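# Plug every open hole in the steel beam

## Task

Find each hole on the upper face of the long steel beam that lacks a plastic plug. Take spare plugs from the tray at the +y end of the table and press one into every such hole, until each plug's head lies flush against the beam the whole way round.

## Robot and tools

ROBOT. There are two arms, left_arm and right_arm. Each rides its own carriage on a single floor track that runs along y at x = 0. left_rail carries left_arm and is always the carriage on the +y side; right_rail carries right_arm. These names have nothing to do with image sides. Each arm's base sits at x = 0, y = its carriage's position_m, z = 0.03 m, facing +x. Each arm ends in a two-finger gripper whose fingers can fold. A part held in the outer quarter of the pads, near the fingertips, gets a firm grip. Nearer the palm, narrow parts may slip. A fingertip pushed against a surface folds back easily.

SCENE FRAME. All positions in results share one table-fixed frame. The table top is z = 0 and +z is up. +x points the way the arms face, and +y is to their left. The table starts at x = 0.31 m. end_effector_position is in metres and marks the spot between the pads when closed. end_effector_quat_wxyz gives orientation. The gripper's fingers point along its own +z and open along its own y. Fingertips extend about 33 mm past that spot when the gap is 40 mm or less, and about 9 mm when fully open.

execute_actions(actions, cameras). actions is a list run in order; each action may hold rows, steps, until, and rail commands. rows: 1 to 15 rows, each lasting one control step (1/30 s). Every row is a flat list of 18 numbers in [-1, 1]: left dx, dy, dz, rx, ry, rz, left gripper position, force_limit, speed, then the same nine for the right arm. dx..rz are offsets, not poses. They count from that arm's Hand target as it stood when the action began, along that Hand target's own axes. Every row in an action counts from that same start, but the next action starts from the new Hand target, so repeating an offset moves the arm further. Scale: 1.0 = 0.6 m or 180 degrees. rx, ry, rz form a single rotation vector. Send six zeros to hold an arm still. Gripper position: +1 is fully open (140 mm), about -0.8 brings the pads together, and -1 closes until blocked. force_limit runs from -1 (about 14 N) to +1 (about 58 N). speed runs from -1 (30 mm/s) to +1 (250 mm/s). Both start at +1. Always resend the gripper numbers you want; a 0 is a real command. steps: 1 to 450, default 15, and at least one per row. After the last row, the arm keeps heading for that row's target. For smooth motion, ramp offsets gradually: about 0.01 per row, which is 6 mm per step. The controller limits each step to 70 mm and 16 degrees from the measured pose.

RAILS. Inside an action, left_rail or right_rail takes position_m, an absolute y in metres (left -1.1 to 2, right -2 to 1.1). It also takes speed_m_s (0.01 to 1) and acceleration_factor (0.1 to 1), or {"stop": true}. Keep the carriages at least 0.98 m apart. After sending a goal, wait with {"steps": n, "until": {"left_rail": {"position_status": ["!=", "moving"]}}}. Conditions in until read only the rails. {"all": {"status": "ended"}} and {"any": {"status": "ended"}} are also allowed. Let a carriage come to rest before aiming its arm at a scene point.

move(target, speed, blend, stop_force, zero, blocking, cameras) drives the grippers in straight lines. target is either one row of 18 numbers or a list of up to 15 such rows. Each row is laid out as above and gives offsets from the Hand target at the move's start, in its own axes; rows do not chain. speed is the top path speed in m/s, from 0.002 to 2 (default 0.25). blend, in metres, rounds corners in a list. stop_force, from 10 to 80 N, ends an arm's path when it meets that much resistance; use it slowly and with small values when pressing plugs home. zero (default true) resets the force baseline. blocking=false returns early. The whole move lasts at most 10 s. Its result adds a move: line with the outcome (done, off_target, moving, held, fault) and any limits (paced, held).

wait(seconds 0 to 10) lets time pass. stop brakes a running move. zoom_image(camera, region [x0, y0, x1, y1]) gives a closer look at the newest cam_left_wrist or cam_right_wrist image; each side can be at most 504 px. finished_scene(scene) ends the scene and takes the current scene number. Call it only once every plug sits flush on its own.

RESULTS. Joint positions come as one block per arm: rail (m), then waist, shoulder, elbow, forearm roll, wrist pitch, wrist roll (rad). Joint velocities follow the same order; the words within noise mean the arm is still. Joint torques drop the rail value. Flange force gives the outside force on the gripper along its own x y z axes, including held weight, plus some error. Hand target is the base for the next offsets. Tool commands lists current gripper commands. object_status: 0 moving, 1 blocked while opening, 2 blocked while closing (a grip), 3 reached the commanded position or the pads met. position_measured is in counts: 3 fully open, 230 pads together. Wrist depth is a 7x7 grid of distances ahead of each camera, read row by row; - means no value. Rail status words: moving, done, stopped, contact_stop, time_out, stopped_with_arm, stopped_for_other_arm, stopped_for_other_carriage. position_answer reads taken or not_taken. Cameras: cam_left_wrist and cam_right_wrist, both 672x504.

AVOID. Any outside force of 144 N, or a joint torque over its limit (elbow 145, wrist joints 40.9 N m), stops that arm for 10 s. The arms are stiff, so a target just past a hard surface can fault them; press gently with a low stop_force. Keep the arms from touching each other. Never let a part drop, get thrown, or leave the table. Avoid fast impacts, and avoid paths that pass close to an arm's own base. Long holds or stretched poses heat the motors; a MOTOR HOT line warns of this, and an over-temperature stop can follow.

Each tool is called after "Request:" as a command line: name --argument value for each argument, lists and objects as JSON in quotes; but a table of rows of numbers goes row by row, as --pt "numbers of a row", without its own name.

## Session

Request:
execute_actions --actions '[]'

Scene clock: 0.00 s.
left_arm: end_effector_position=(+0.6500, +1.6993, +0.3520) position_measured=3 object_status=3 end_effector_quat_wxyz=(+0.000, +1.000, +0.000, +0.000) | right_arm: end_effector_position=(+0.6500, -1.0559, +0.3520) position_measured=3 object_status=3 end_effector_quat_wxyz=(+0.000, +1.000, +0.000, +0.000)
Joint positions: left_arm=[1.699 -0.053 0.164 1.605 0 1.373 1.518] | right_arm=[-1.056 -0.053 0.164 1.605 0 1.373 1.518]
Joint velocities: within noise
Joint torques (N m): no reading
Flange force (N): no reading
Wrist depth (mm): cam_left_wrist=[- - - - 424 419 419 / - - - - 335 - 338 / - 136 512 518 510 510 121 / - 549 557 558 557 575 110 / - 602 619 618 608 603 - / - - 665 659 658 663 - / - 819 732 695 736 - -] | cam_right_wrist=[392 298 302 304 411 315 318 / - - 320 323 331 330 324 / - 335 489 499 511 145 356 / - 525 533 540 553 555 100 / 575 573 576 593 596 587 100 / - 630 627 637 647 - - / - 702 680 668 717 - -]
Hand target: left_arm +0.6500, +1.6993, +0.3520; +0.000, +1.000, +0.000, +0.000 | right_arm +0.6500, -1.0559, +0.3520; +0.000, +1.000, +0.000, +0.000
Tool commands: left_gripper/position=+1.0 left_gripper/force_limit=+1.0 left_gripper/speed=+1.0 right_gripper/position=+1.0 right_gripper/force_limit=+1.0 right_gripper/speed=+1.0
left_rail: position_m=1.699 position_status=done
right_rail: position_m=-1.056 position_status=done

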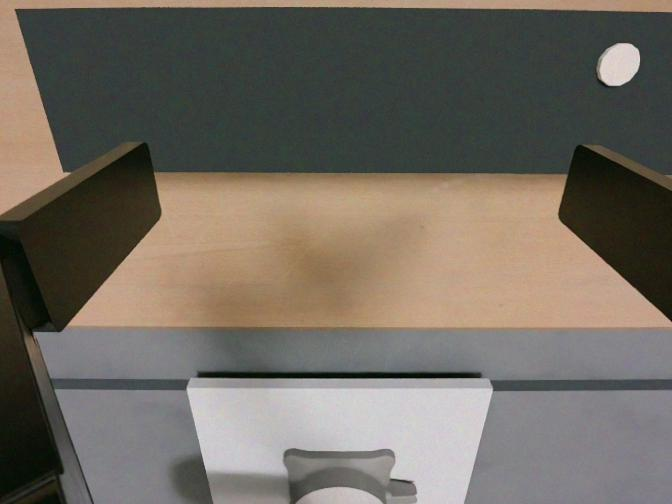

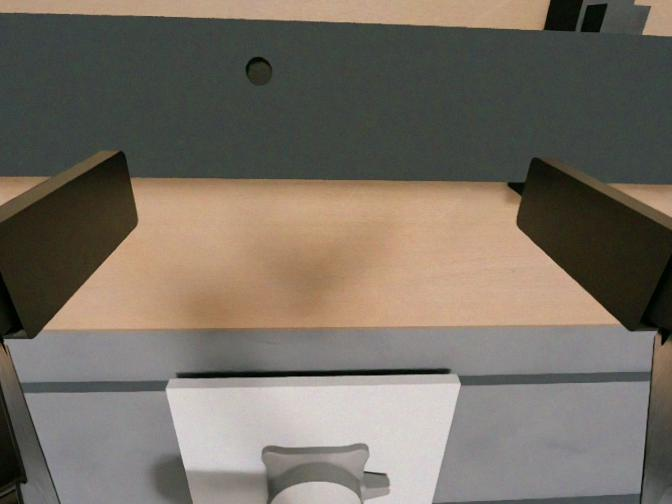

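Request:
move --target '[0.15,0,-0.33,0,0,0,1,1,1,0.15,0,-0.33,0,0,0,1,1,1]'

Request:
execute_actions --actions '[{"left_rail":{"position_m":1.25},"right_rail":{"position_m":-1.5},"steps":120,"until":{"all":{"status":"ended"}}}]'

Request:
execute_actions --actions '[{"left_rail":{"position_m":0.8},"right_rail":{"position_m":-0.6},"steps":120,"until":{"all":{"status":"ended"}}}]'

Request:
execute_actions --actions '[{"left_rail":{"position_m":1.0},"right_rail":{"position_m":0.0},"steps":120,"until":{"all":{"status":"ended"}}}]'

Request:
execute_actions --actions '[{"left_rail":{"position_m":2.0},"right_rail":{"position_m":0.4},"steps":120,"until":{"all":{"status":"ended"}}}]'

Scene clock: 3.10 s.
left_arm: end_effector_position=(+0.7400, +1.6993, +0.5500) position_measured=3 object_status=3 end_effector_quat_wxyz=(+0.000, +1.000, +0.000, +0.000) | right_arm: end_effector_position=(+0.7400, -1.0558, +0.5500) position_measured=3 object_status=3 end_effector_quat_wxyz=(+0.000, +1.000, +0.000, +0.000)
Joint positions: left_arm=[1.699 -0.047 0.313 1.059 0 1.769 1.524] | right_arm=[-1.056 -0.047 0.314 1.059 0 1.769 1.524]
Joint torques (N m): left_arm=[0.13 -73.88 -39.35 4.37 -0.08 0.01] | right_arm=[-0.52 -71.34 -41.55 4.11 0.14 0.34]
Flange force (N): left_arm=[5.3 0.1 -5.7] | right_arm=[-3.3 0.0 2.4]
Wrist depth (mm): cam_left_wrist=[618 621 623 618 624 621 619 / 671 683 628 - - - - / - 136 739 763 781 - 121 / - 776 794 797 791 811 110 / - 855 770 858 840 905 - / - - 934 912 961 - - / - 874 776 794 1052 1167 -] | cam_right_wrist=[579 581 585 590 599 606 609 / 595 608 523 672 634 630 639 / - 131 535 772 533 131 560 / - 732 732 759 772 791 100 / - - 836 849 852 879 100 / - 908 900 883 912 963 - / - 756 724 794 2079 - -]
Hand target: left_arm +0.7400, +1.6993, +0.5500; +0.000, +1.000, +0.000, +0.000 | right_arm +0.7400, -1.0559, +0.5500; +0.000, +1.000, +0.000, +0.000
Off the commanded pose: left_arm 0.000 m, 0 deg | right_arm 0.000 m, 0 deg.
left_rail: position_m=1.699 position_status=done
right_rail: position_m=-1.056 position_status=done
move: done

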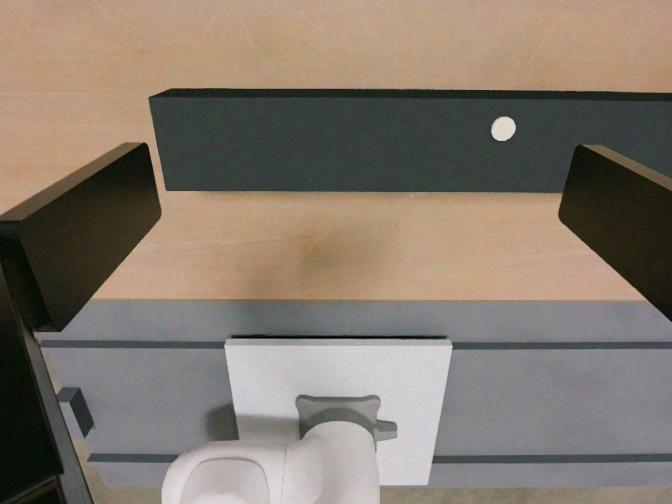

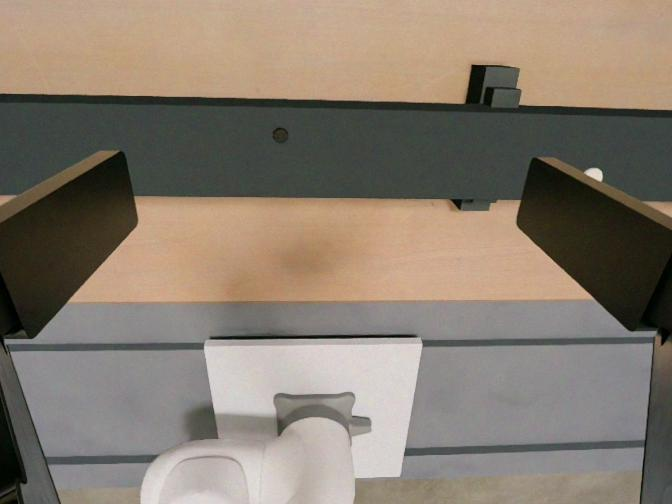

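Scene clock: 4.43 s.
left_arm: end_effector_position=(+0.7400, +1.2502, +0.5500) position_measured=3 object_status=3 end_effector_quat_wxyz=(+0.000, +1.000, +0.000, +0.000) | right_arm: end_effector_position=(+0.7400, -1.4998, +0.5500) position_measured=3 object_status=3 end_effector_quat_wxyz=(+0.000, +1.000, +0.000, +0.000)
Joint positions: left_arm=[1.25 -0.046 0.314 1.059 0 1.769 1.524] | right_arm=[-1.5 -0.047 0.314 1.059 0 1.769 1.524]
Joint torques (N m): left_arm=[-0.1 -73.98 -39.44 4.36 -0.1 0.02] | right_arm=[-0.72 -71.52 -41.43 4.11 0.13 0.34]
Flange force (N): left_arm=[5.7 -0.5 -5.0] | right_arm=[-3.2 -0.5 1.7]
Wrist depth (mm): cam_left_wrist=[619 619 621 624 619 619 618 / - - - - 544 691 - / - 136 778 751 741 - 122 / - 783 791 799 799 816 110 / - - - 846 825 - - / - 989 915 919 949 - - / - - - 794 1081 1415 -] | cam_right_wrist=[564 576 579 596 599 604 613 / 507 635 576 609 552 628 656 / - 523 676 556 557 136 115 / - 720 756 759 772 770 100 / - 780 806 842 839 859 100 / - 900 897 872 959 - - / - 993 739 786 2224 - -]
Hand target: left_arm +0.7400, +1.2501, +0.5500; +0.000, +1.000, +0.000, +0.000 | right_arm +0.7400, -1.4999, +0.5500; +0.000, +1.000, +0.000, +0.000
Tool commands: left_gripper/position=+1.0 left_gripper/force_limit=+1.0 left_gripper/speed=+1.0 right_gripper/position=+1.0 right_gripper/force_limit=+1.0 right_gripper/speed=+1.0
Off the commanded pose: left_arm 0.000 m, 0 deg | right_arm 0.000 m, 0 deg.
left_rail: position_m=1.250 position_status=done
right_rail: position_m=-1.500 position_status=done

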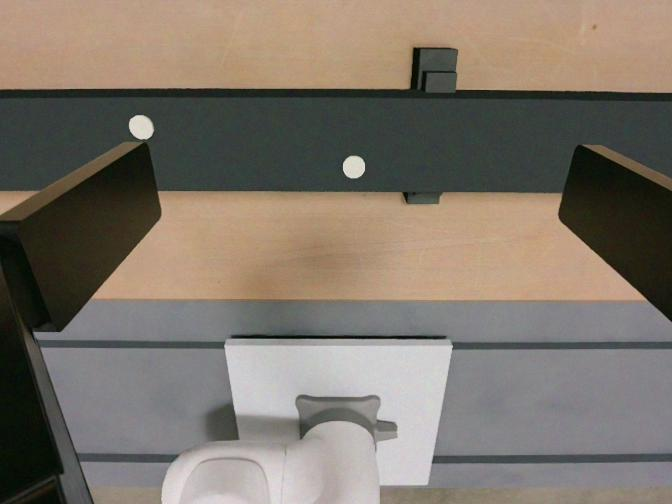

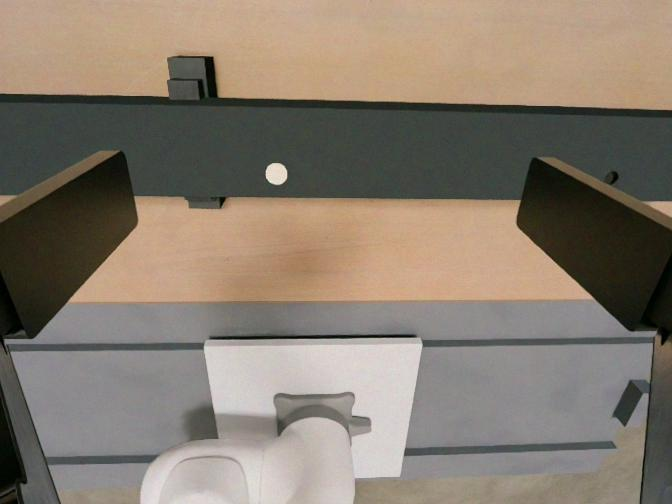

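Scene clock: 6.23 s.
left_arm: end_effector_position=(+0.7400, +0.8001, +0.5500) position_measured=3 object_status=3 end_effector_quat_wxyz=(+0.000, +1.000, +0.000, +0.000) | right_arm: end_effector_position=(+0.7400, -0.6000, +0.5500) position_measured=3 object_status=3 end_effector_quat_wxyz=(+0.000, +1.000, +0.000, +0.000)
Joint positions: left_arm=[0.8 -0.047 0.314 1.059 0 1.769 1.524] | right_arm=[-0.6 -0.047 0.314 1.059 0 1.769 1.524]
Joint torques (N m): left_arm=[-0.02 -73.72 -39.22 4.34 -0.08 0.01] | right_arm=[-0.39 -71.45 -41.37 4.1 0.13 0.36]
Flange force (N): left_arm=[6.6 0.3 -5.8] | right_arm=[-3.1 0.1 1.7]
Wrist depth (mm): cam_left_wrist=[621 616 621 618 619 619 621 / - - - - 547 673 - / - 136 741 739 718 - 122 / - 783 794 794 805 822 110 / - - 881 915 901 881 - / - - 926 926 938 998 1006 / - 1096 778 797 1076 1056 -] | cam_right_wrist=[569 579 587 599 598 601 611 / 507 608 621 621 549 656 656 / - 139 - 699 556 136 116 / - 744 762 762 780 786 100 / - 809 791 830 806 862 100 / - - 883 872 959 980 - / - 674 722 783 2293 2392 -]
Hand target: left_arm +0.7400, +0.8001, +0.5500; +0.000, +1.000, +0.000, +0.000 | right_arm +0.7400, -0.6001, +0.5500; +0.000, +1.000, +0.000, +0.000
Tool commands: left_gripper/position=+1.0 left_gripper/force_limit=+1.0 left_gripper/speed=+1.0 right_gripper/position=+1.0 right_gripper/force_limit=+1.0 right_gripper/speed=+1.0
Off the commanded pose: left_arm 0.000 m, 0 deg | right_arm 0.000 m, 0 deg.
left_rail: position_m=0.800 position_status=done
right_rail: position_m=-0.600 position_status=done

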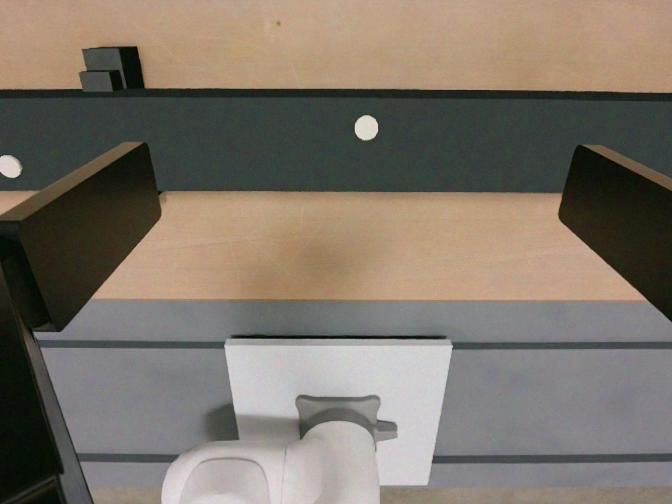

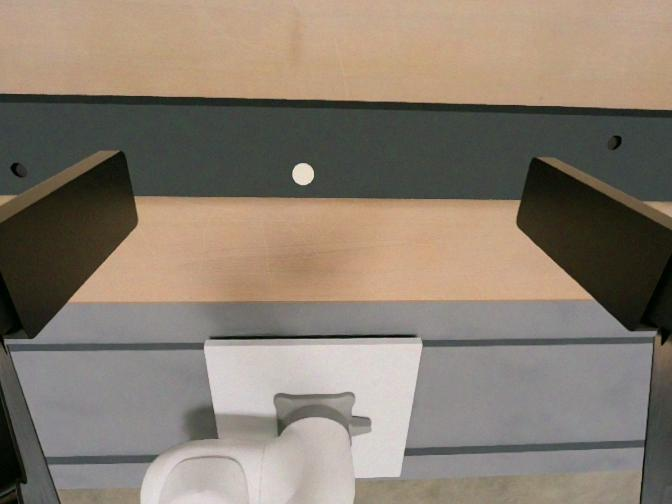

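Scene clock: 7.73 s.
left_arm: end_effector_position=(+0.7400, +1.0001, +0.5500) position_measured=3 object_status=3 end_effector_quat_wxyz=(+0.000, +1.000, +0.000, +0.000) | right_arm: end_effector_position=(+0.7400, -0.0001, +0.5500) position_measured=3 object_status=3 end_effector_quat_wxyz=(+0.000, +1.000, +0.000, +0.000)
Joint positions: left_arm=[1 -0.047 0.314 1.059 0 1.769 1.524] | right_arm=[0 -0.047 0.314 1.059 0 1.769 1.524]
Joint torques (N m): left_arm=[-0.21 -73.72 -39.22 4.38 -0.07 -0.02] | right_arm=[0.06 -71.61 -41.45 4.14 0.15 0.34]
Flange force (N): left_arm=[5.2 -0.4 -6.2] | right_arm=[-3.1 0.8 1.7]
Wrist depth (mm): cam_left_wrist=[619 621 609 618 621 618 616 / 645 687 - 544 - 656 641 / - 136 703 753 739 765 121 / - 778 797 797 799 813 110 / - - 849 831 884 858 - / - - 912 912 938 - - / - 1101 760 802 1122 - -] | cam_right_wrist=[573 581 592 584 593 603 611 / 595 609 613 627 632 637 630 / - 138 708 - 566 136 115 / - 751 759 764 775 778 100 / - 836 809 824 797 - 100 / 897 - 886 876 959 - - / - 715 724 780 2247 2341 -]
Hand target: left_arm +0.7400, +1.0000, +0.5500; +0.000, +1.000, +0.000, +0.000 | right_arm +0.7400, -0.0001, +0.5500; +0.000, +1.000, +0.000, +0.000
Tool commands: left_gripper/position=+1.0 left_gripper/force_limit=+1.0 left_gripper/speed=+1.0 right_gripper/position=+1.0 right_gripper/force_limit=+1.0 right_gripper/speed=+1.0
Off the commanded pose: left_arm 0.000 m, 0 deg | right_arm 0.000 m, 0 deg.
left_rail: position_m=1.000 position_status=done
right_rail: position_m=0.000 position_status=done

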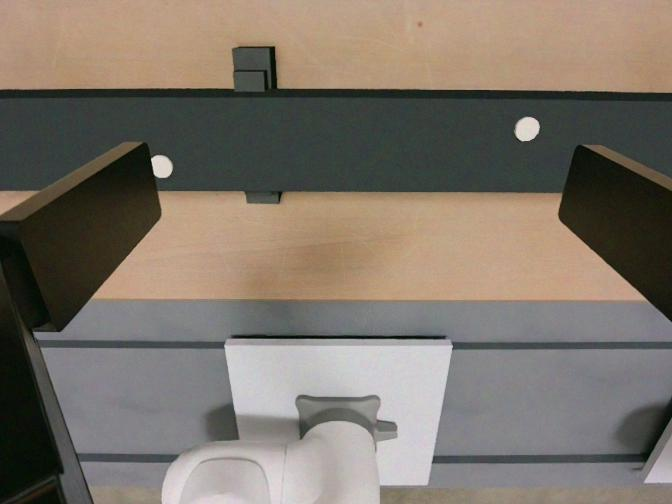

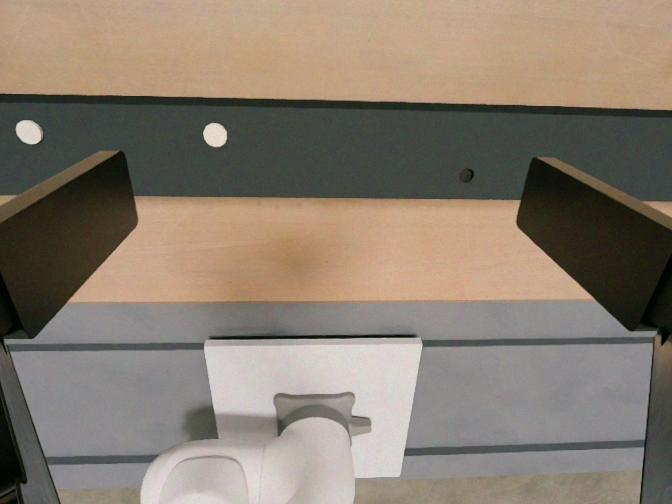

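Scene clock: 9.63 s.
left_arm: end_effector_position=(+0.7400, +1.9999, +0.5500) position_measured=3 object_status=3 end_effector_quat_wxyz=(+0.000, +1.000, +0.000, +0.000) | right_arm: end_effector_position=(+0.7400, +0.1095, +0.5500) position_measured=3 object_status=3 end_effector_quat_wxyz=(+0.000, +1.000, +0.000, +0.000)
Joint positions: left_arm=[2 -0.047 0.314 1.059 0 1.769 1.524] | right_arm=[0.11 -0.047 0.314 1.059 0 1.769 1.524]
Joint torques (N m): left_arm=[0.57 -73.78 -39.23 4.41 -0.06 0.02] | right_arm=[-0.38 -71.62 -41.53 4.11 0.14 0.35]
Flange force (N): left_arm=[6.8 0.8 -5.0] | right_arm=[-2.8 -0.1 2.2]
Wrist depth (mm): cam_left_wrist=[619 619 618 621 623 621 619 / 679 677 665 665 618 - 687 / - 147 732 723 723 576 121 / - 791 797 797 797 816 110 / 1962 1945 891 884 805 - - / 2182 2182 961 908 945 - - / - 2407 808 794 1197 - -] | cam_right_wrist=[573 579 592 592 606 603 616 / 590 590 604 630 650 634 647 / - 518 - - - 136 116 / - 736 756 754 770 770 100 / - 780 824 824 865 - 100 / - - 872 869 900 1069 - / - 780 724 778 2444 - -]
Hand target: left_arm +0.7400, +1.9999, +0.5500; +0.000, +1.000, +0.000, +0.000 | right_arm +0.7400, +0.1095, +0.5500; +0.000, +1.000, +0.000, +0.000
Tool commands: left_gripper/position=+1.0 left_gripper/force_limit=+1.0 left_gripper/speed=+1.0 right_gripper/position=+1.0 right_gripper/force_limit=+1.0 right_gripper/speed=+1.0
Off the commanded pose: left_arm 0.000 m, 0 deg | right_arm 0.000 m, 0 deg.
left_rail: position_m=2.000 position_status=done
right_rail: position_m=0.110 position_status=stopped_for_other_carriage position_answer=taken

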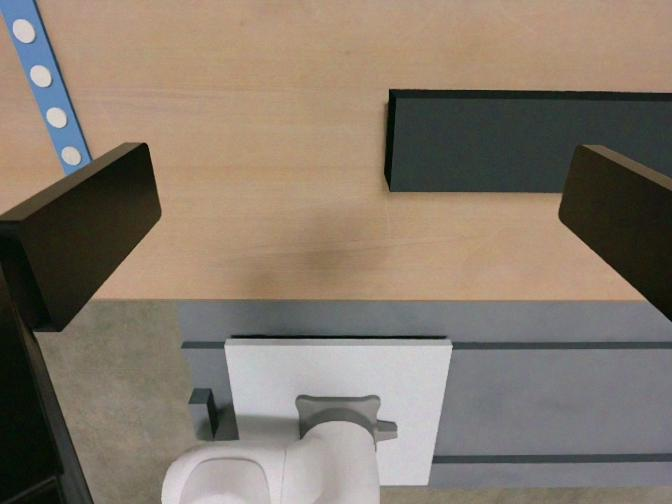

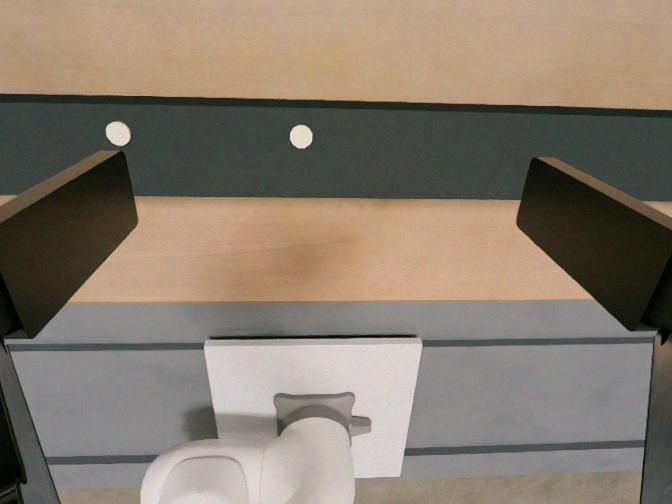

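Request:
execute_actions --actions '[{"right_rail":{"position_m":-2.0},"steps":150,"until":{"all":{"status":"ended"}}}]'

Request:
move --target '[0.1,-0.6,0.1,0,0,0,1,1,1,0,0,0,0,0,0,1,1,1]'

Scene clock: 14.43 s.
left_arm: end_effector_position=(+0.7400, +2.0000, +0.5500) position_measured=3 object_status=3 end_effector_quat_wxyz=(+0.000, +1.000, +0.000, +0.000) | right_arm: end_effector_position=(+0.7400, -1.9999, +0.5500) position_measured=3 object_status=3 end_effector_quat_wxyz=(+0.000, +1.000, +0.000, +0.000)
Joint positions: left_arm=[2 -0.047 0.314 1.059 0 1.769 1.524] | right_arm=[-2 -0.047 0.314 1.059 0 1.769 1.524]
Joint torques (N m): left_arm=[-0.17 -73.77 -39.29 4.41 -0.12 0.02] | right_arm=[-1.09 -71.66 -41.5 4.09 0.12 0.36]
Flange force (N): left_arm=[5.5 -0.5 -5.9] | right_arm=[-2.8 -0.6 2.0]
Wrist depth (mm): cam_left_wrist=[613 619 616 621 621 623 616 / 667 673 671 669 - - 588 / - 147 734 729 727 - 122 / - 776 791 802 794 808 110 / 1995 1883 797 846 - - - / 2161 2142 949 915 949 - - / - 2537 765 794 1086 1197 -] | cam_right_wrist=[570 578 588 596 598 601 606 / 613 514 621 614 641 662 652 / - 527 563 - 708 145 695 / - 744 754 764 780 772 100 / - 812 836 852 827 1794 100 / 1011 931 886 876 934 2004 - / - 732 739 794 2269 2224 -]
Hand target: left_arm +0.7400, +2.0000, +0.5500; +0.000, +1.000, +0.000, +0.000 | right_arm +0.7400, -2.0000, +0.5500; +0.000, +1.000, +0.000, +0.000
Tool commands: left_gripper/position=+1.0 left_gripper/force_limit=+1.0 left_gripper/speed=+1.0 right_gripper/position=+1.0 right_gripper/force_limit=+1.0 right_gripper/speed=+1.0
Off the commanded pose: left_arm 0.000 m, 0 deg | right_arm 0.000 m, 0 deg.
left_rail: position_m=2.000 position_status=done
right_rail: position_m=-2.000 position_status=done

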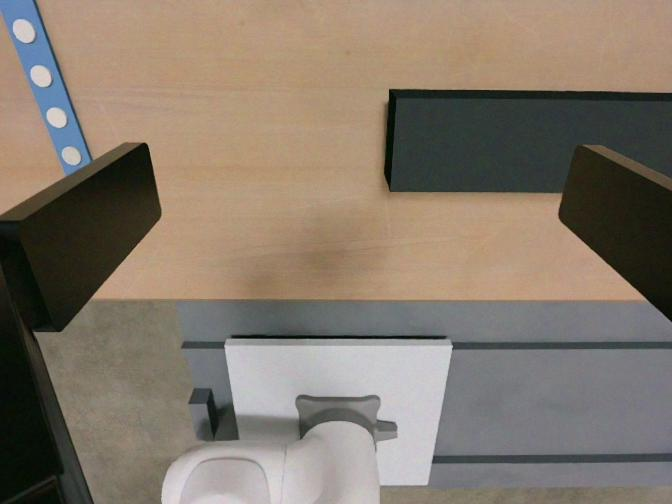

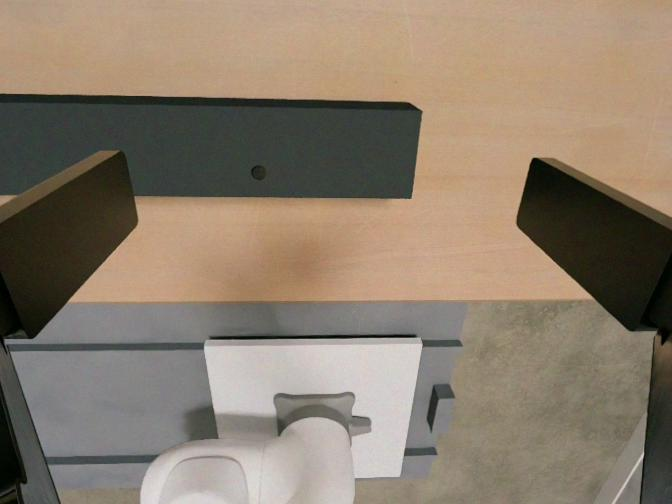

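Scene clock: 16.30 s.
left_arm: end_effector_position=(+0.8000, +2.3600, +0.4901) position_measured=3 object_status=3 end_effector_quat_wxyz=(+0.000, +1.000, +0.000, +0.000) | right_arm: end_effector_position=(+0.7400, -2.0000, +0.5500) position_measured=3 object_status=3 end_effector_quat_wxyz=(+0.000, +1.000, +0.000, +0.000)
Joint positions: left_arm=[2 0.384 0.56 0.803 0 1.778 1.954] | right_arm=[-2 -0.047 0.314 1.059 0 1.769 1.524]
Joint torques (N m): left_arm=[-0.01 -97.45 -39.08 4.27 -0.06 0.03] | right_arm=[-0.62 -71.45 -41.52 4.12 0.13 0.34]
Flange force (N): left_arm=[9.2 -3.5 -6.5] | right_arm=[-3.7 -0.4 2.0]
Wrist depth (mm): cam_left_wrist=[571 563 567 563 561 563 563 / 1342 609 605 611 613 611 606 / - 147 659 658 659 658 121 / - 707 727 718 729 743 110 / 1913 819 797 808 802 802 - / 2161 2030 2084 2030 898 865 840 / - 2358 2382 2334 957 901 -] | cam_right_wrist=[573 581 593 593 603 613 614 / 608 608 608 630 643 656 672 / - 542 553 545 699 145 704 / - 736 754 762 780 775 100 / - - 767 791 824 1838 100 / - - 886 879 963 1968 - / - 756 732 778 2341 2224 -]
Hand target: left_arm +0.8000, +2.3600, +0.4900; +0.000, +1.000, +0.000, +0.000 | right_arm +0.7400, -2.0000, +0.5500; +0.000, +1.000, +0.000, +0.000
Off the commanded pose: left_arm 0.000 m, 0 deg | right_arm 0.000 m, 0 deg.
left_rail: position_m=2.000 position_status=done
right_rail: position_m=-2.000 position_status=done
move: done

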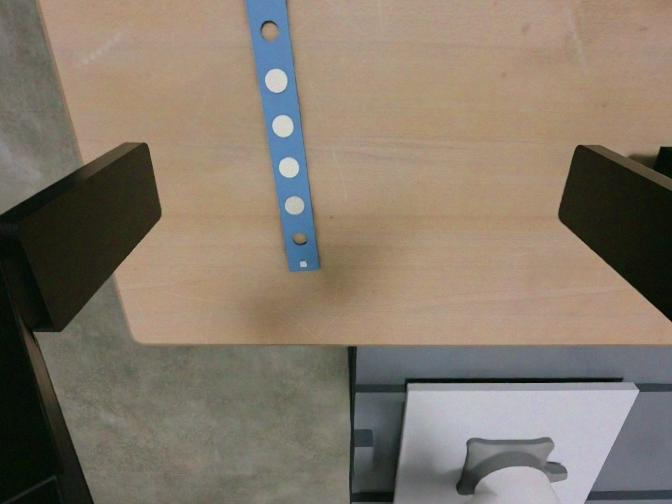

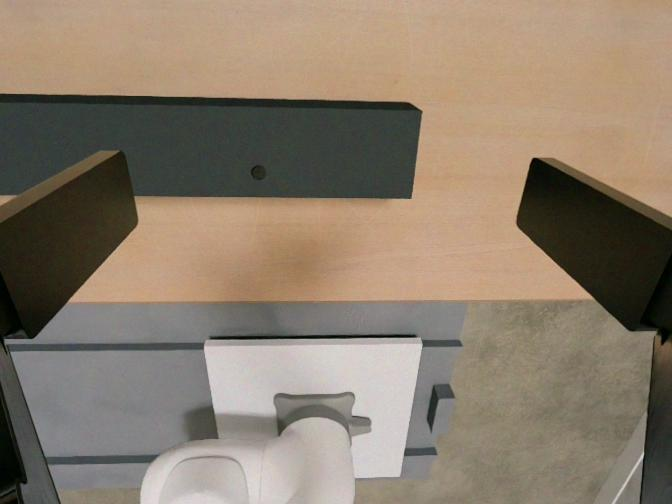

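Request:
move --target '[-0.183,-0.11,0.55,0,0,0,0.1,-1,0,0,0,0,0,0,0,1,1,1]'

Request:
zoom_image --camera "cam_left_wrist" --region '[180, 0, 500, 300]'

Scene clock: 20.47 s.
left_arm: end_effector_position=(+0.6903, +2.4260, +0.1600) position_measured=117 object_status=3 end_effector_quat_wxyz=(+0.000, +1.000, +0.000, +0.000) | right_arm: end_effector_position=(+0.7400, -2.0000, +0.5500) position_measured=3 object_status=3 end_effector_quat_wxyz=(+0.000, +1.000, +0.000, +0.000)
Joint positions: left_arm=[2 0.51 0.508 1.49 0 1.144 2.081] | right_arm=[-2 -0.047 0.314 1.059 0 1.769 1.524]
Joint torques (N m): left_arm=[0.29 -89.8 -36.43 4.03 -0.07 0] | right_arm=[-0.44 -71.59 -41.47 4.12 0.14 0.35]
Flange force (N): left_arm=[5.5 -2.6 -1.5] | right_arm=[-3.1 -0.3 1.9]
Wrist depth (mm): cam_left_wrist=[259 259 259 251 259 260 259 / 280 280 280 - 280 280 281 / 304 299 148 297 299 293 304 / - 85 321 330 334 109 86 / - - 366 357 368 - - / - - 410 410 409 - - / - - 464 465 448 - -] | cam_right_wrist=[572 578 595 592 604 604 604 / 608 609 611 616 632 648 672 / - 526 549 552 706 145 691 / - 751 754 764 762 764 100 / - 783 806 859 815 1838 100 / - 879 890 890 980 2059 - / 1006 699 729 797 2293 2293 -]
Hand target: left_arm +0.6902, +2.4260, +0.1600; +0.000, +1.000, +0.000, +0.000 | right_arm +0.7400, -2.0000, +0.5500; +0.000, +1.000, +0.000, +0.000
Off the commanded pose: left_arm 0.000 m, 0 deg | right_arm 0.000 m, 0 deg.
left_rail: position_m=2.000 position_status=done
right_rail: position_m=-2.000 position_status=done
move: done

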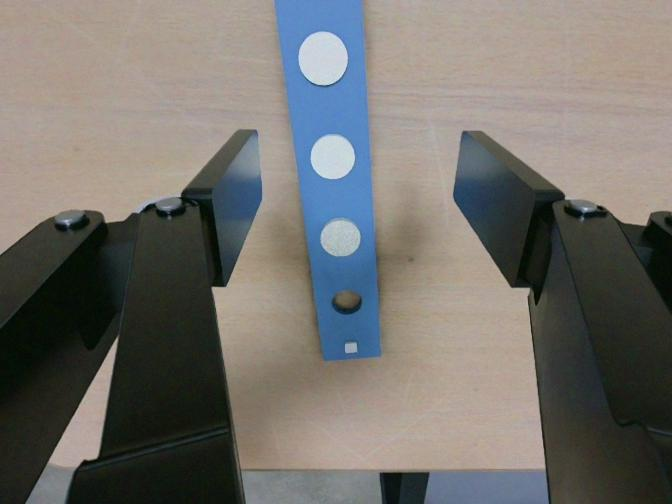

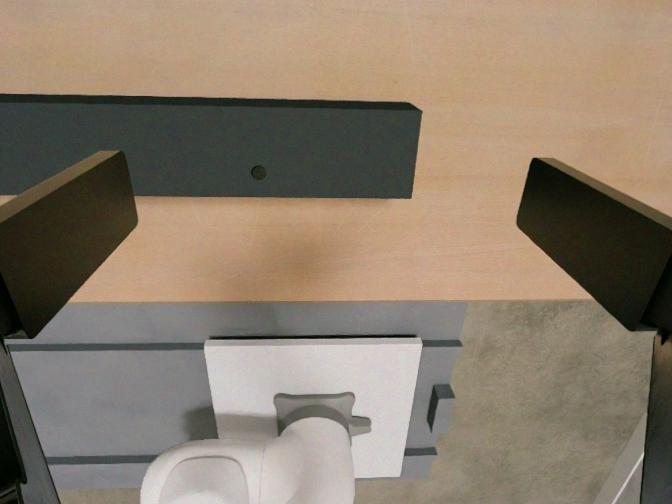

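Scaled by 1.575 from the camera's 672x504 image, which has a finer 960x720 frame.

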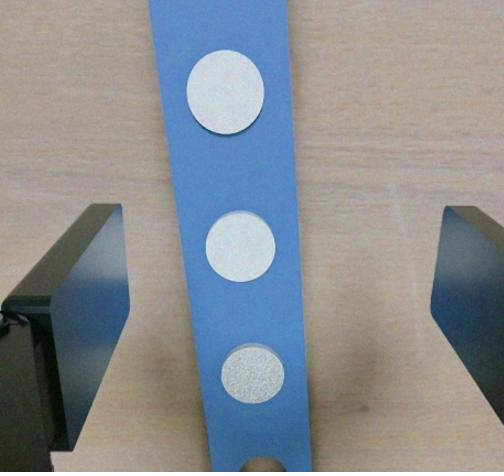

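Request:
move --target '[-0.142,-0.007,0.133,0,0,0,-0.2,-1,0,0,0,0,0,0,0,1,1,1]'

Request:
zoom_image --camera "cam_left_wrist" --region '[200, 50, 480, 330]'

Scene clock: 23.57 s.
left_arm: end_effector_position=(+0.6051, +2.4303, +0.0803) position_measured=154 object_status=3 end_effector_quat_wxyz=(+0.000, +1.000, +0.000, +0.000) | right_arm: end_effector_position=(+0.7400, -2.0000, +0.5500) position_measured=3 object_status=3 end_effector_quat_wxyz=(+0.000, +1.000, +0.000, +0.000)
Joint positions: left_arm=[2 0.572 0.476 1.707 0 0.959 2.142] | right_arm=[-2 -0.047 0.314 1.059 0 1.769 1.524]
Joint torques (N m): left_arm=[0.03 -83.08 -33.06 3.67 -0.08 0.04] | right_arm=[-0.31 -71.54 -41.37 4.12 0.16 0.36]
Flange force (N): left_arm=[3.6 -2.6 -1.7] | right_arm=[-2.6 0.5 1.8]
Wrist depth (mm): cam_left_wrist=[187 187 188 178 188 187 187 / 202 202 202 193 200 202 202 / 219 216 128 211 150 216 219 / - - 79 240 223 - - / - - - 271 - - - / - - - 293 295 - - / - - - 333 - - -] | cam_right_wrist=[582 581 590 596 603 609 609 / 601 592 596 627 637 647 658 / - 521 720 - 715 145 711 / - 729 746 751 778 778 100 / - 809 849 821 842 1808 100 / - - 883 869 955 1968 - / 1030 1039 754 780 2269 - -]
Hand target: left_arm +0.6050, +2.4302, +0.0802; +0.000, +1.000, +0.000, +0.000 | right_arm +0.7400, -2.0000, +0.5500; +0.000, +1.000, +0.000, +0.000
Off the commanded pose: left_arm 0.000 m, 0 deg | right_arm 0.000 m, 0 deg.
left_rail: position_m=2.000 position_status=done
right_rail: position_m=-2.000 position_status=done
move: done

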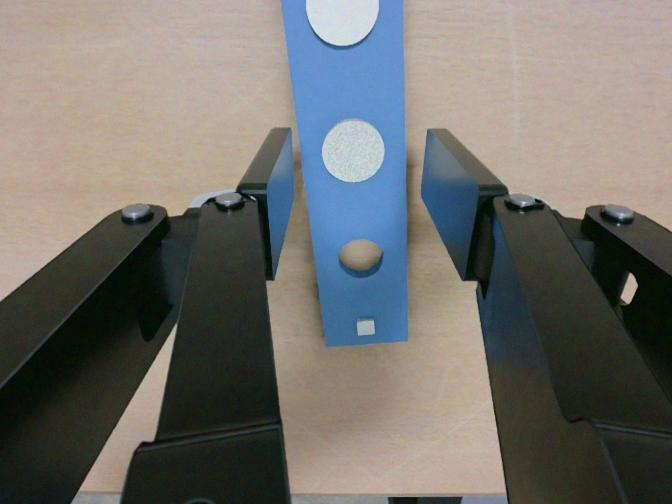

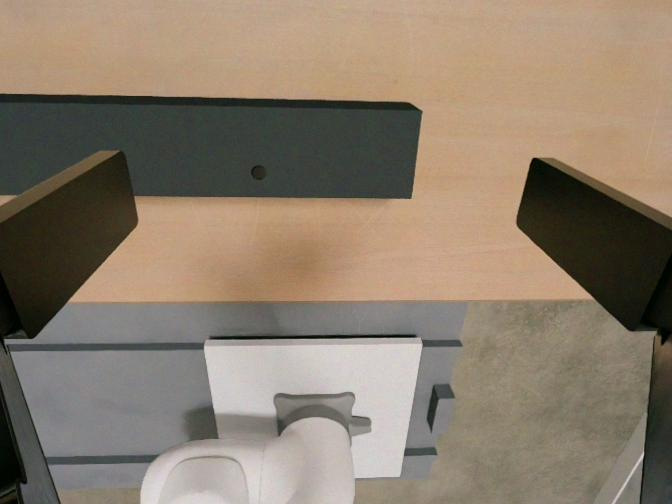

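Scaled by 1.800 from the camera's 672x504 image, which has a finer 960x720 frame.

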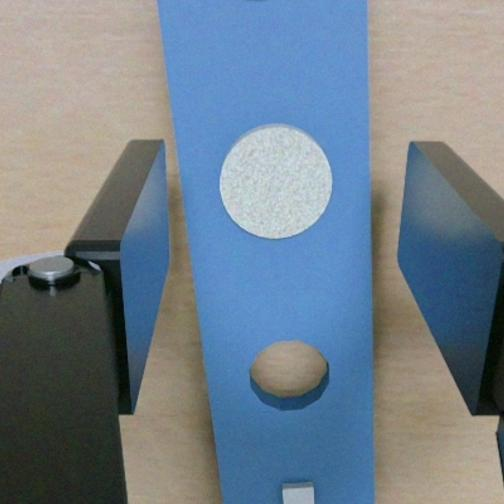

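Request:
move --target '[-0.005,0,0.043,0,0,0,-0.2,-1,0,0,0,0,0,0,0,1,1,1]'

Request:
zoom_image --camera "cam_left_wrist" --region '[230, 80, 480, 330]'

Scene clock: 26.10 s.
left_arm: end_effector_position=(+0.6020, +2.4302, +0.0544) position_measured=154 object_status=3 end_effector_quat_wxyz=(+0.000, +1.000, +0.000, +0.000) | right_arm: end_effector_position=(+0.7400, -2.0000, +0.5500) position_measured=3 object_status=3 end_effector_quat_wxyz=(+0.000, +1.000, +0.000, +0.000)
Joint positions: left_arm=[2 0.574 0.497 1.728 0 0.916 2.145] | right_arm=[-2 -0.047 0.314 1.059 0 1.769 1.524]
Joint torques (N m): left_arm=[-0.21 -84.01 -31.52 3.54 -0.07 0.04] | right_arm=[-0.37 -71.36 -41.44 4.12 0.12 0.34]
Flange force (N): left_arm=[5.0 -3.0 0.0] | right_arm=[-3.5 0.2 1.8]
Wrist depth (mm): cam_left_wrist=[164 164 165 155 164 164 164 / 177 177 177 170 174 177 177 / 192 192 128 178 150 189 192 / - - 79 203 198 - - / - - - 226 229 - - / - - - 259 258 - - / - - - 291 291 - -] | cam_right_wrist=[573 579 582 595 604 604 611 / 596 604 618 609 635 656 662 / - 525 553 741 711 145 695 / - 741 756 756 778 775 100 / - 934 821 842 842 1779 100 / - - 872 879 971 1986 - / 997 741 744 789 2341 2269 -]
Hand target: left_arm +0.6020, +2.4302, +0.0544; +0.000, +1.000, +0.000, +0.000 | right_arm +0.7400, -2.0000, +0.5500; +0.000, +1.000, +0.000, +0.000
Off the commanded pose: left_arm 0.000 m, 0 deg | right_arm 0.000 m, 0 deg.
left_rail: position_m=2.000 position_status=done
right_rail: position_m=-2.000 position_status=done
move: done

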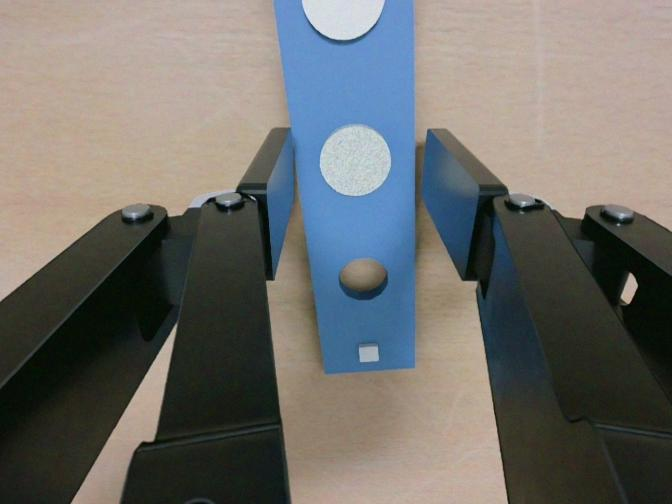

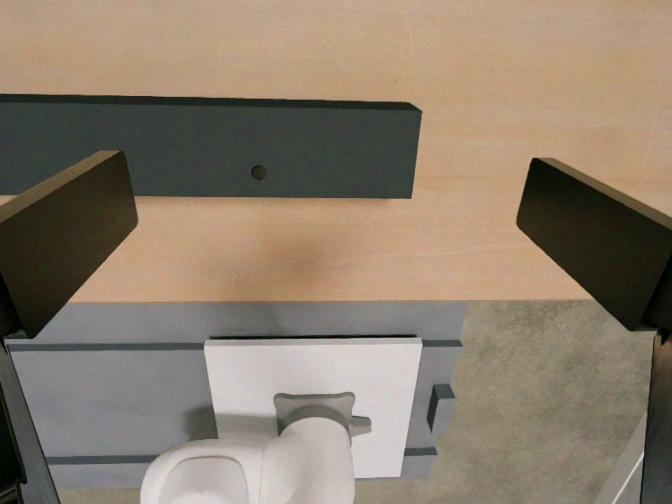

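Scaled by 2.016 from the camera's 672x504 image, which has a finer 960x720 frame.

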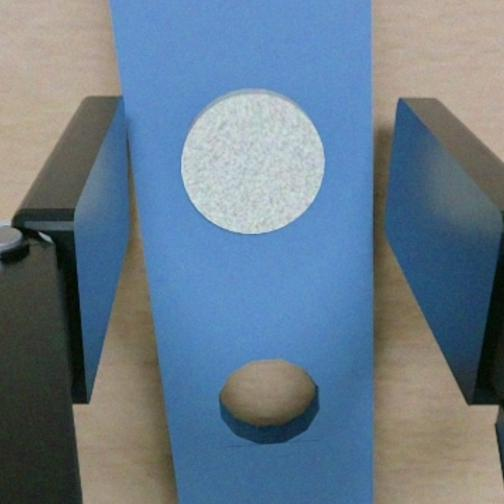

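Request:
move --target '[0,0,0.0115,0,0,0,-0.2,-1,0,0,0,0,0,0,0,1,1,1]' --speed 0.05 --cameras '[]'

Request:
execute_actions --actions '[{"rows":[[0,0,0,0,0,0,-1,-0.5,-1,0,0,0,0,0,0,1,1,1]],"steps":60}]'

Request:
move --target '[0,0,-0.13,0,0,0,-1,-0.5,-1,0,0,0,0,0,0,1,1,1]' --speed 0.1

Request:
zoom_image --camera "cam_left_wrist" --region '[230, 80, 480, 330]'

Scene clock: 28.93 s.
left_arm: end_effector_position=(+0.6020, +2.4302, +0.0475) position_measured=154 object_status=3 end_effector_quat_wxyz=(+0.000, +1.000, +0.000, +0.000) | right_arm: end_effector_position=(+0.7400, -2.0000, +0.5500) position_measured=3 object_status=3 end_effector_quat_wxyz=(+0.000, +1.000, +0.000, +0.000)
Joint positions: left_arm=[2 0.574 0.504 1.732 0 0.905 2.145] | right_arm=[-2 -0.047 0.314 1.059 0 1.769 1.524]
Joint torques (N m): left_arm=[-0.03 -84.51 -31.27 3.48 -0.06 0.01] | right_arm=[-0.5 -71.62 -41.41 4.09 0.14 0.37]
Flange force (N): left_arm=[4.4 -3.0 -0.8] | right_arm=[-2.5 0.2 1.9]
Wrist depth (mm): cam_left_wrist=[157 158 158 151 158 158 158 / 170 170 170 161 168 171 170 / 185 185 128 171 150 182 182 / - - 79 193 186 - - / - - - 219 221 - - / - - - 248 248 - - / - - - 281 281 - -] | cam_right_wrist=[569 584 590 596 599 601 614 / 601 628 625 606 650 652 662 / - 131 708 - 715 145 699 / - 751 754 762 780 783 100 / 821 744 824 842 842 1901 100 / - - 890 865 931 1934 - / - 682 732 797 2224 - -]
Hand target: left_arm +0.6020, +2.4302, +0.0475; +0.000, +1.000, +0.000, +0.000 | right_arm +0.7400, -2.0000, +0.5500; +0.000, +1.000, +0.000, +0.000
Off the commanded pose: left_arm 0.000 m, 0 deg | right_arm 0.000 m, 0 deg.
left_rail: position_m=2.000 position_status=done
right_rail: position_m=-2.000 position_status=done
move: done
No camera images: "cameras" was empty.

Scene clock: 31.13 s.
left_arm: end_effector_position=(+0.6020, +2.4302, +0.0475) position_measured=231 object_status=3 end_effector_quat_wxyz=(+0.000, +1.000, +0.000, +0.000) | right_arm: end_effector_position=(+0.7400, -2.0000, +0.5500) position_measured=3 object_status=3 end_effector_quat_wxyz=(+0.000, +1.000, +0.000, +0.000)
Joint positions: left_arm=[2 0.574 0.504 1.732 0 0.905 2.145] | right_arm=[-2 -0.047 0.314 1.059 0 1.769 1.524]
Joint torques (N m): left_arm=[0.15 -84.07 -31.24 3.51 -0.05 0.03] | right_arm=[-0.74 -71.69 -41.41 4.09 0.1 0.36]
Flange force (N): left_arm=[4.3 -2.6 -0.8] | right_arm=[-3.1 -0.6 1.5]
Wrist depth (mm): cam_left_wrist=[157 158 158 151 158 158 158 / 170 170 170 163 168 171 170 / 185 185 182 114 182 185 185 / 202 195 - - 80 85 198 / - - - - - - - / - - - - - - - / - - - - - - -] | cam_right_wrist=[572 581 590 606 599 608 614 / 603 517 526 608 639 660 658 / - 530 546 - 695 145 704 / - 736 764 751 780 786 100 / 824 809 809 846 852 1869 100 / 912 938 890 886 967 2004 - / 1011 741 706 786 2293 2269 -]
Hand target: left_arm +0.6020, +2.4302, +0.0475; +0.000, +1.000, +0.000, +0.000 | right_arm +0.7400, -2.0000, +0.5500; +0.000, +1.000, +0.000, +0.000
Off the commanded pose: left_arm 0.000 m, 0 deg | right_arm 0.000 m, 0 deg.
left_rail: position_m=2.000 position_status=done
right_rail: position_m=-2.000 position_status=done

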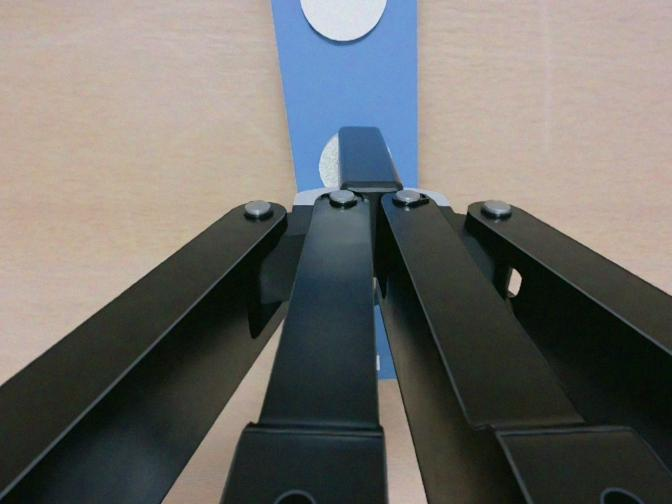

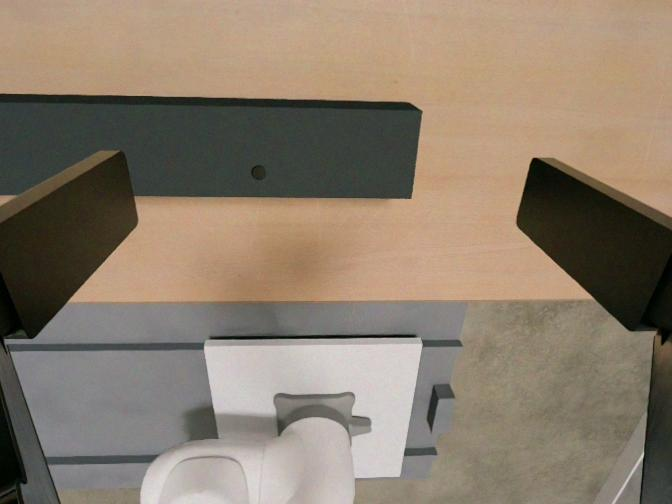

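Scene clock: 32.20 s.
left_arm: end_effector_position=(+0.6021, +2.4302, +0.1256) position_measured=231 object_status=3 end_effector_quat_wxyz=(+0.000, +1.000, +0.000, +0.000) | right_arm: end_effector_position=(+0.7400, -2.0000, +0.5500) position_measured=3 object_status=3 end_effector_quat_wxyz=(+0.000, +1.000, +0.000, +0.000)
Joint positions: left_arm=[2 0.574 0.432 1.679 0 1.031 2.145] | right_arm=[-2 -0.047 0.314 1.059 0 1.769 1.524]
Joint torques (N m): left_arm=[0.07 -80.52 -34.12 3.85 -0.05 0.01] | right_arm=[-0.52 -71.54 -41.49 4.13 0.13 0.36]
Flange force (N): left_arm=[4.3 -2.9 -1.6] | right_arm=[-3.4 0.2 1.7]
Wrist depth (mm): cam_left_wrist=[228 229 229 221 229 229 228 / 246 247 247 236 247 247 246 / 268 268 263 110 264 268 267 / 287 - - - 80 85 288 / - - - - - - - / - - - - - - - / - - - - - - -] | cam_right_wrist=[575 575 582 598 601 608 616 / 592 613 625 630 641 656 666 / - 131 720 - 708 145 706 / - 744 749 759 791 791 100 / - 713 859 836 865 1869 100 / - - 883 869 938 2022 - / 1011 1006 839 775 2317 2269 -]
Hand target: left_arm +0.6020, +2.4302, +0.1255; +0.000, +1.000, +0.000, +0.000 | right_arm +0.7400, -2.0000, +0.5500; +0.000, +1.000, +0.000, +0.000
Off the commanded pose: left_arm 0.000 m, 0 deg | right_arm 0.000 m, 0 deg.
left_rail: position_m=2.000 position_status=done
right_rail: position_m=-2.000 position_status=done
move: done

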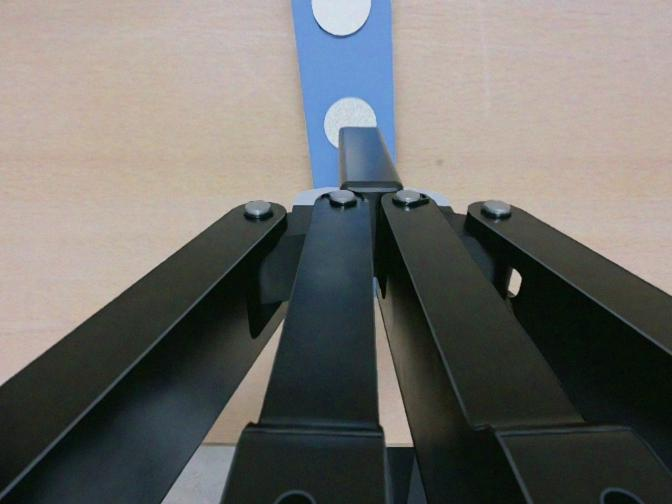

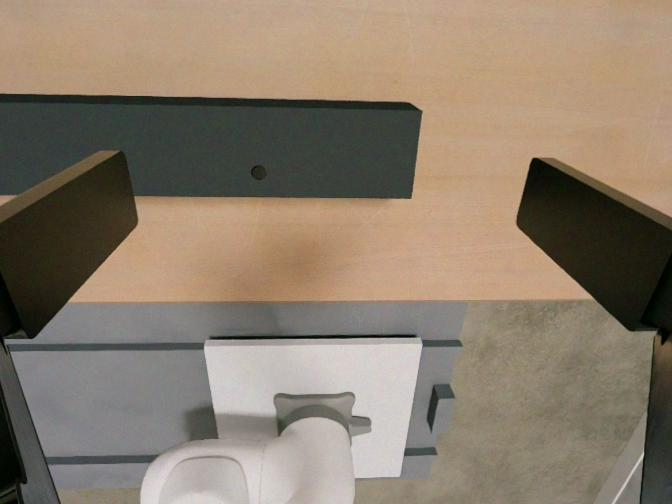

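Scaled by 2.016 from the camera's 672x504 image, which has a finer 960x720 frame.

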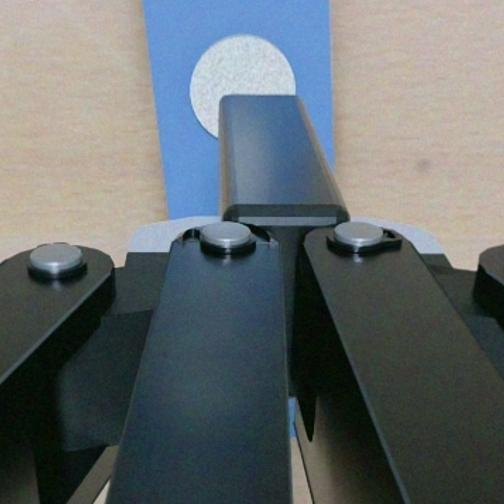

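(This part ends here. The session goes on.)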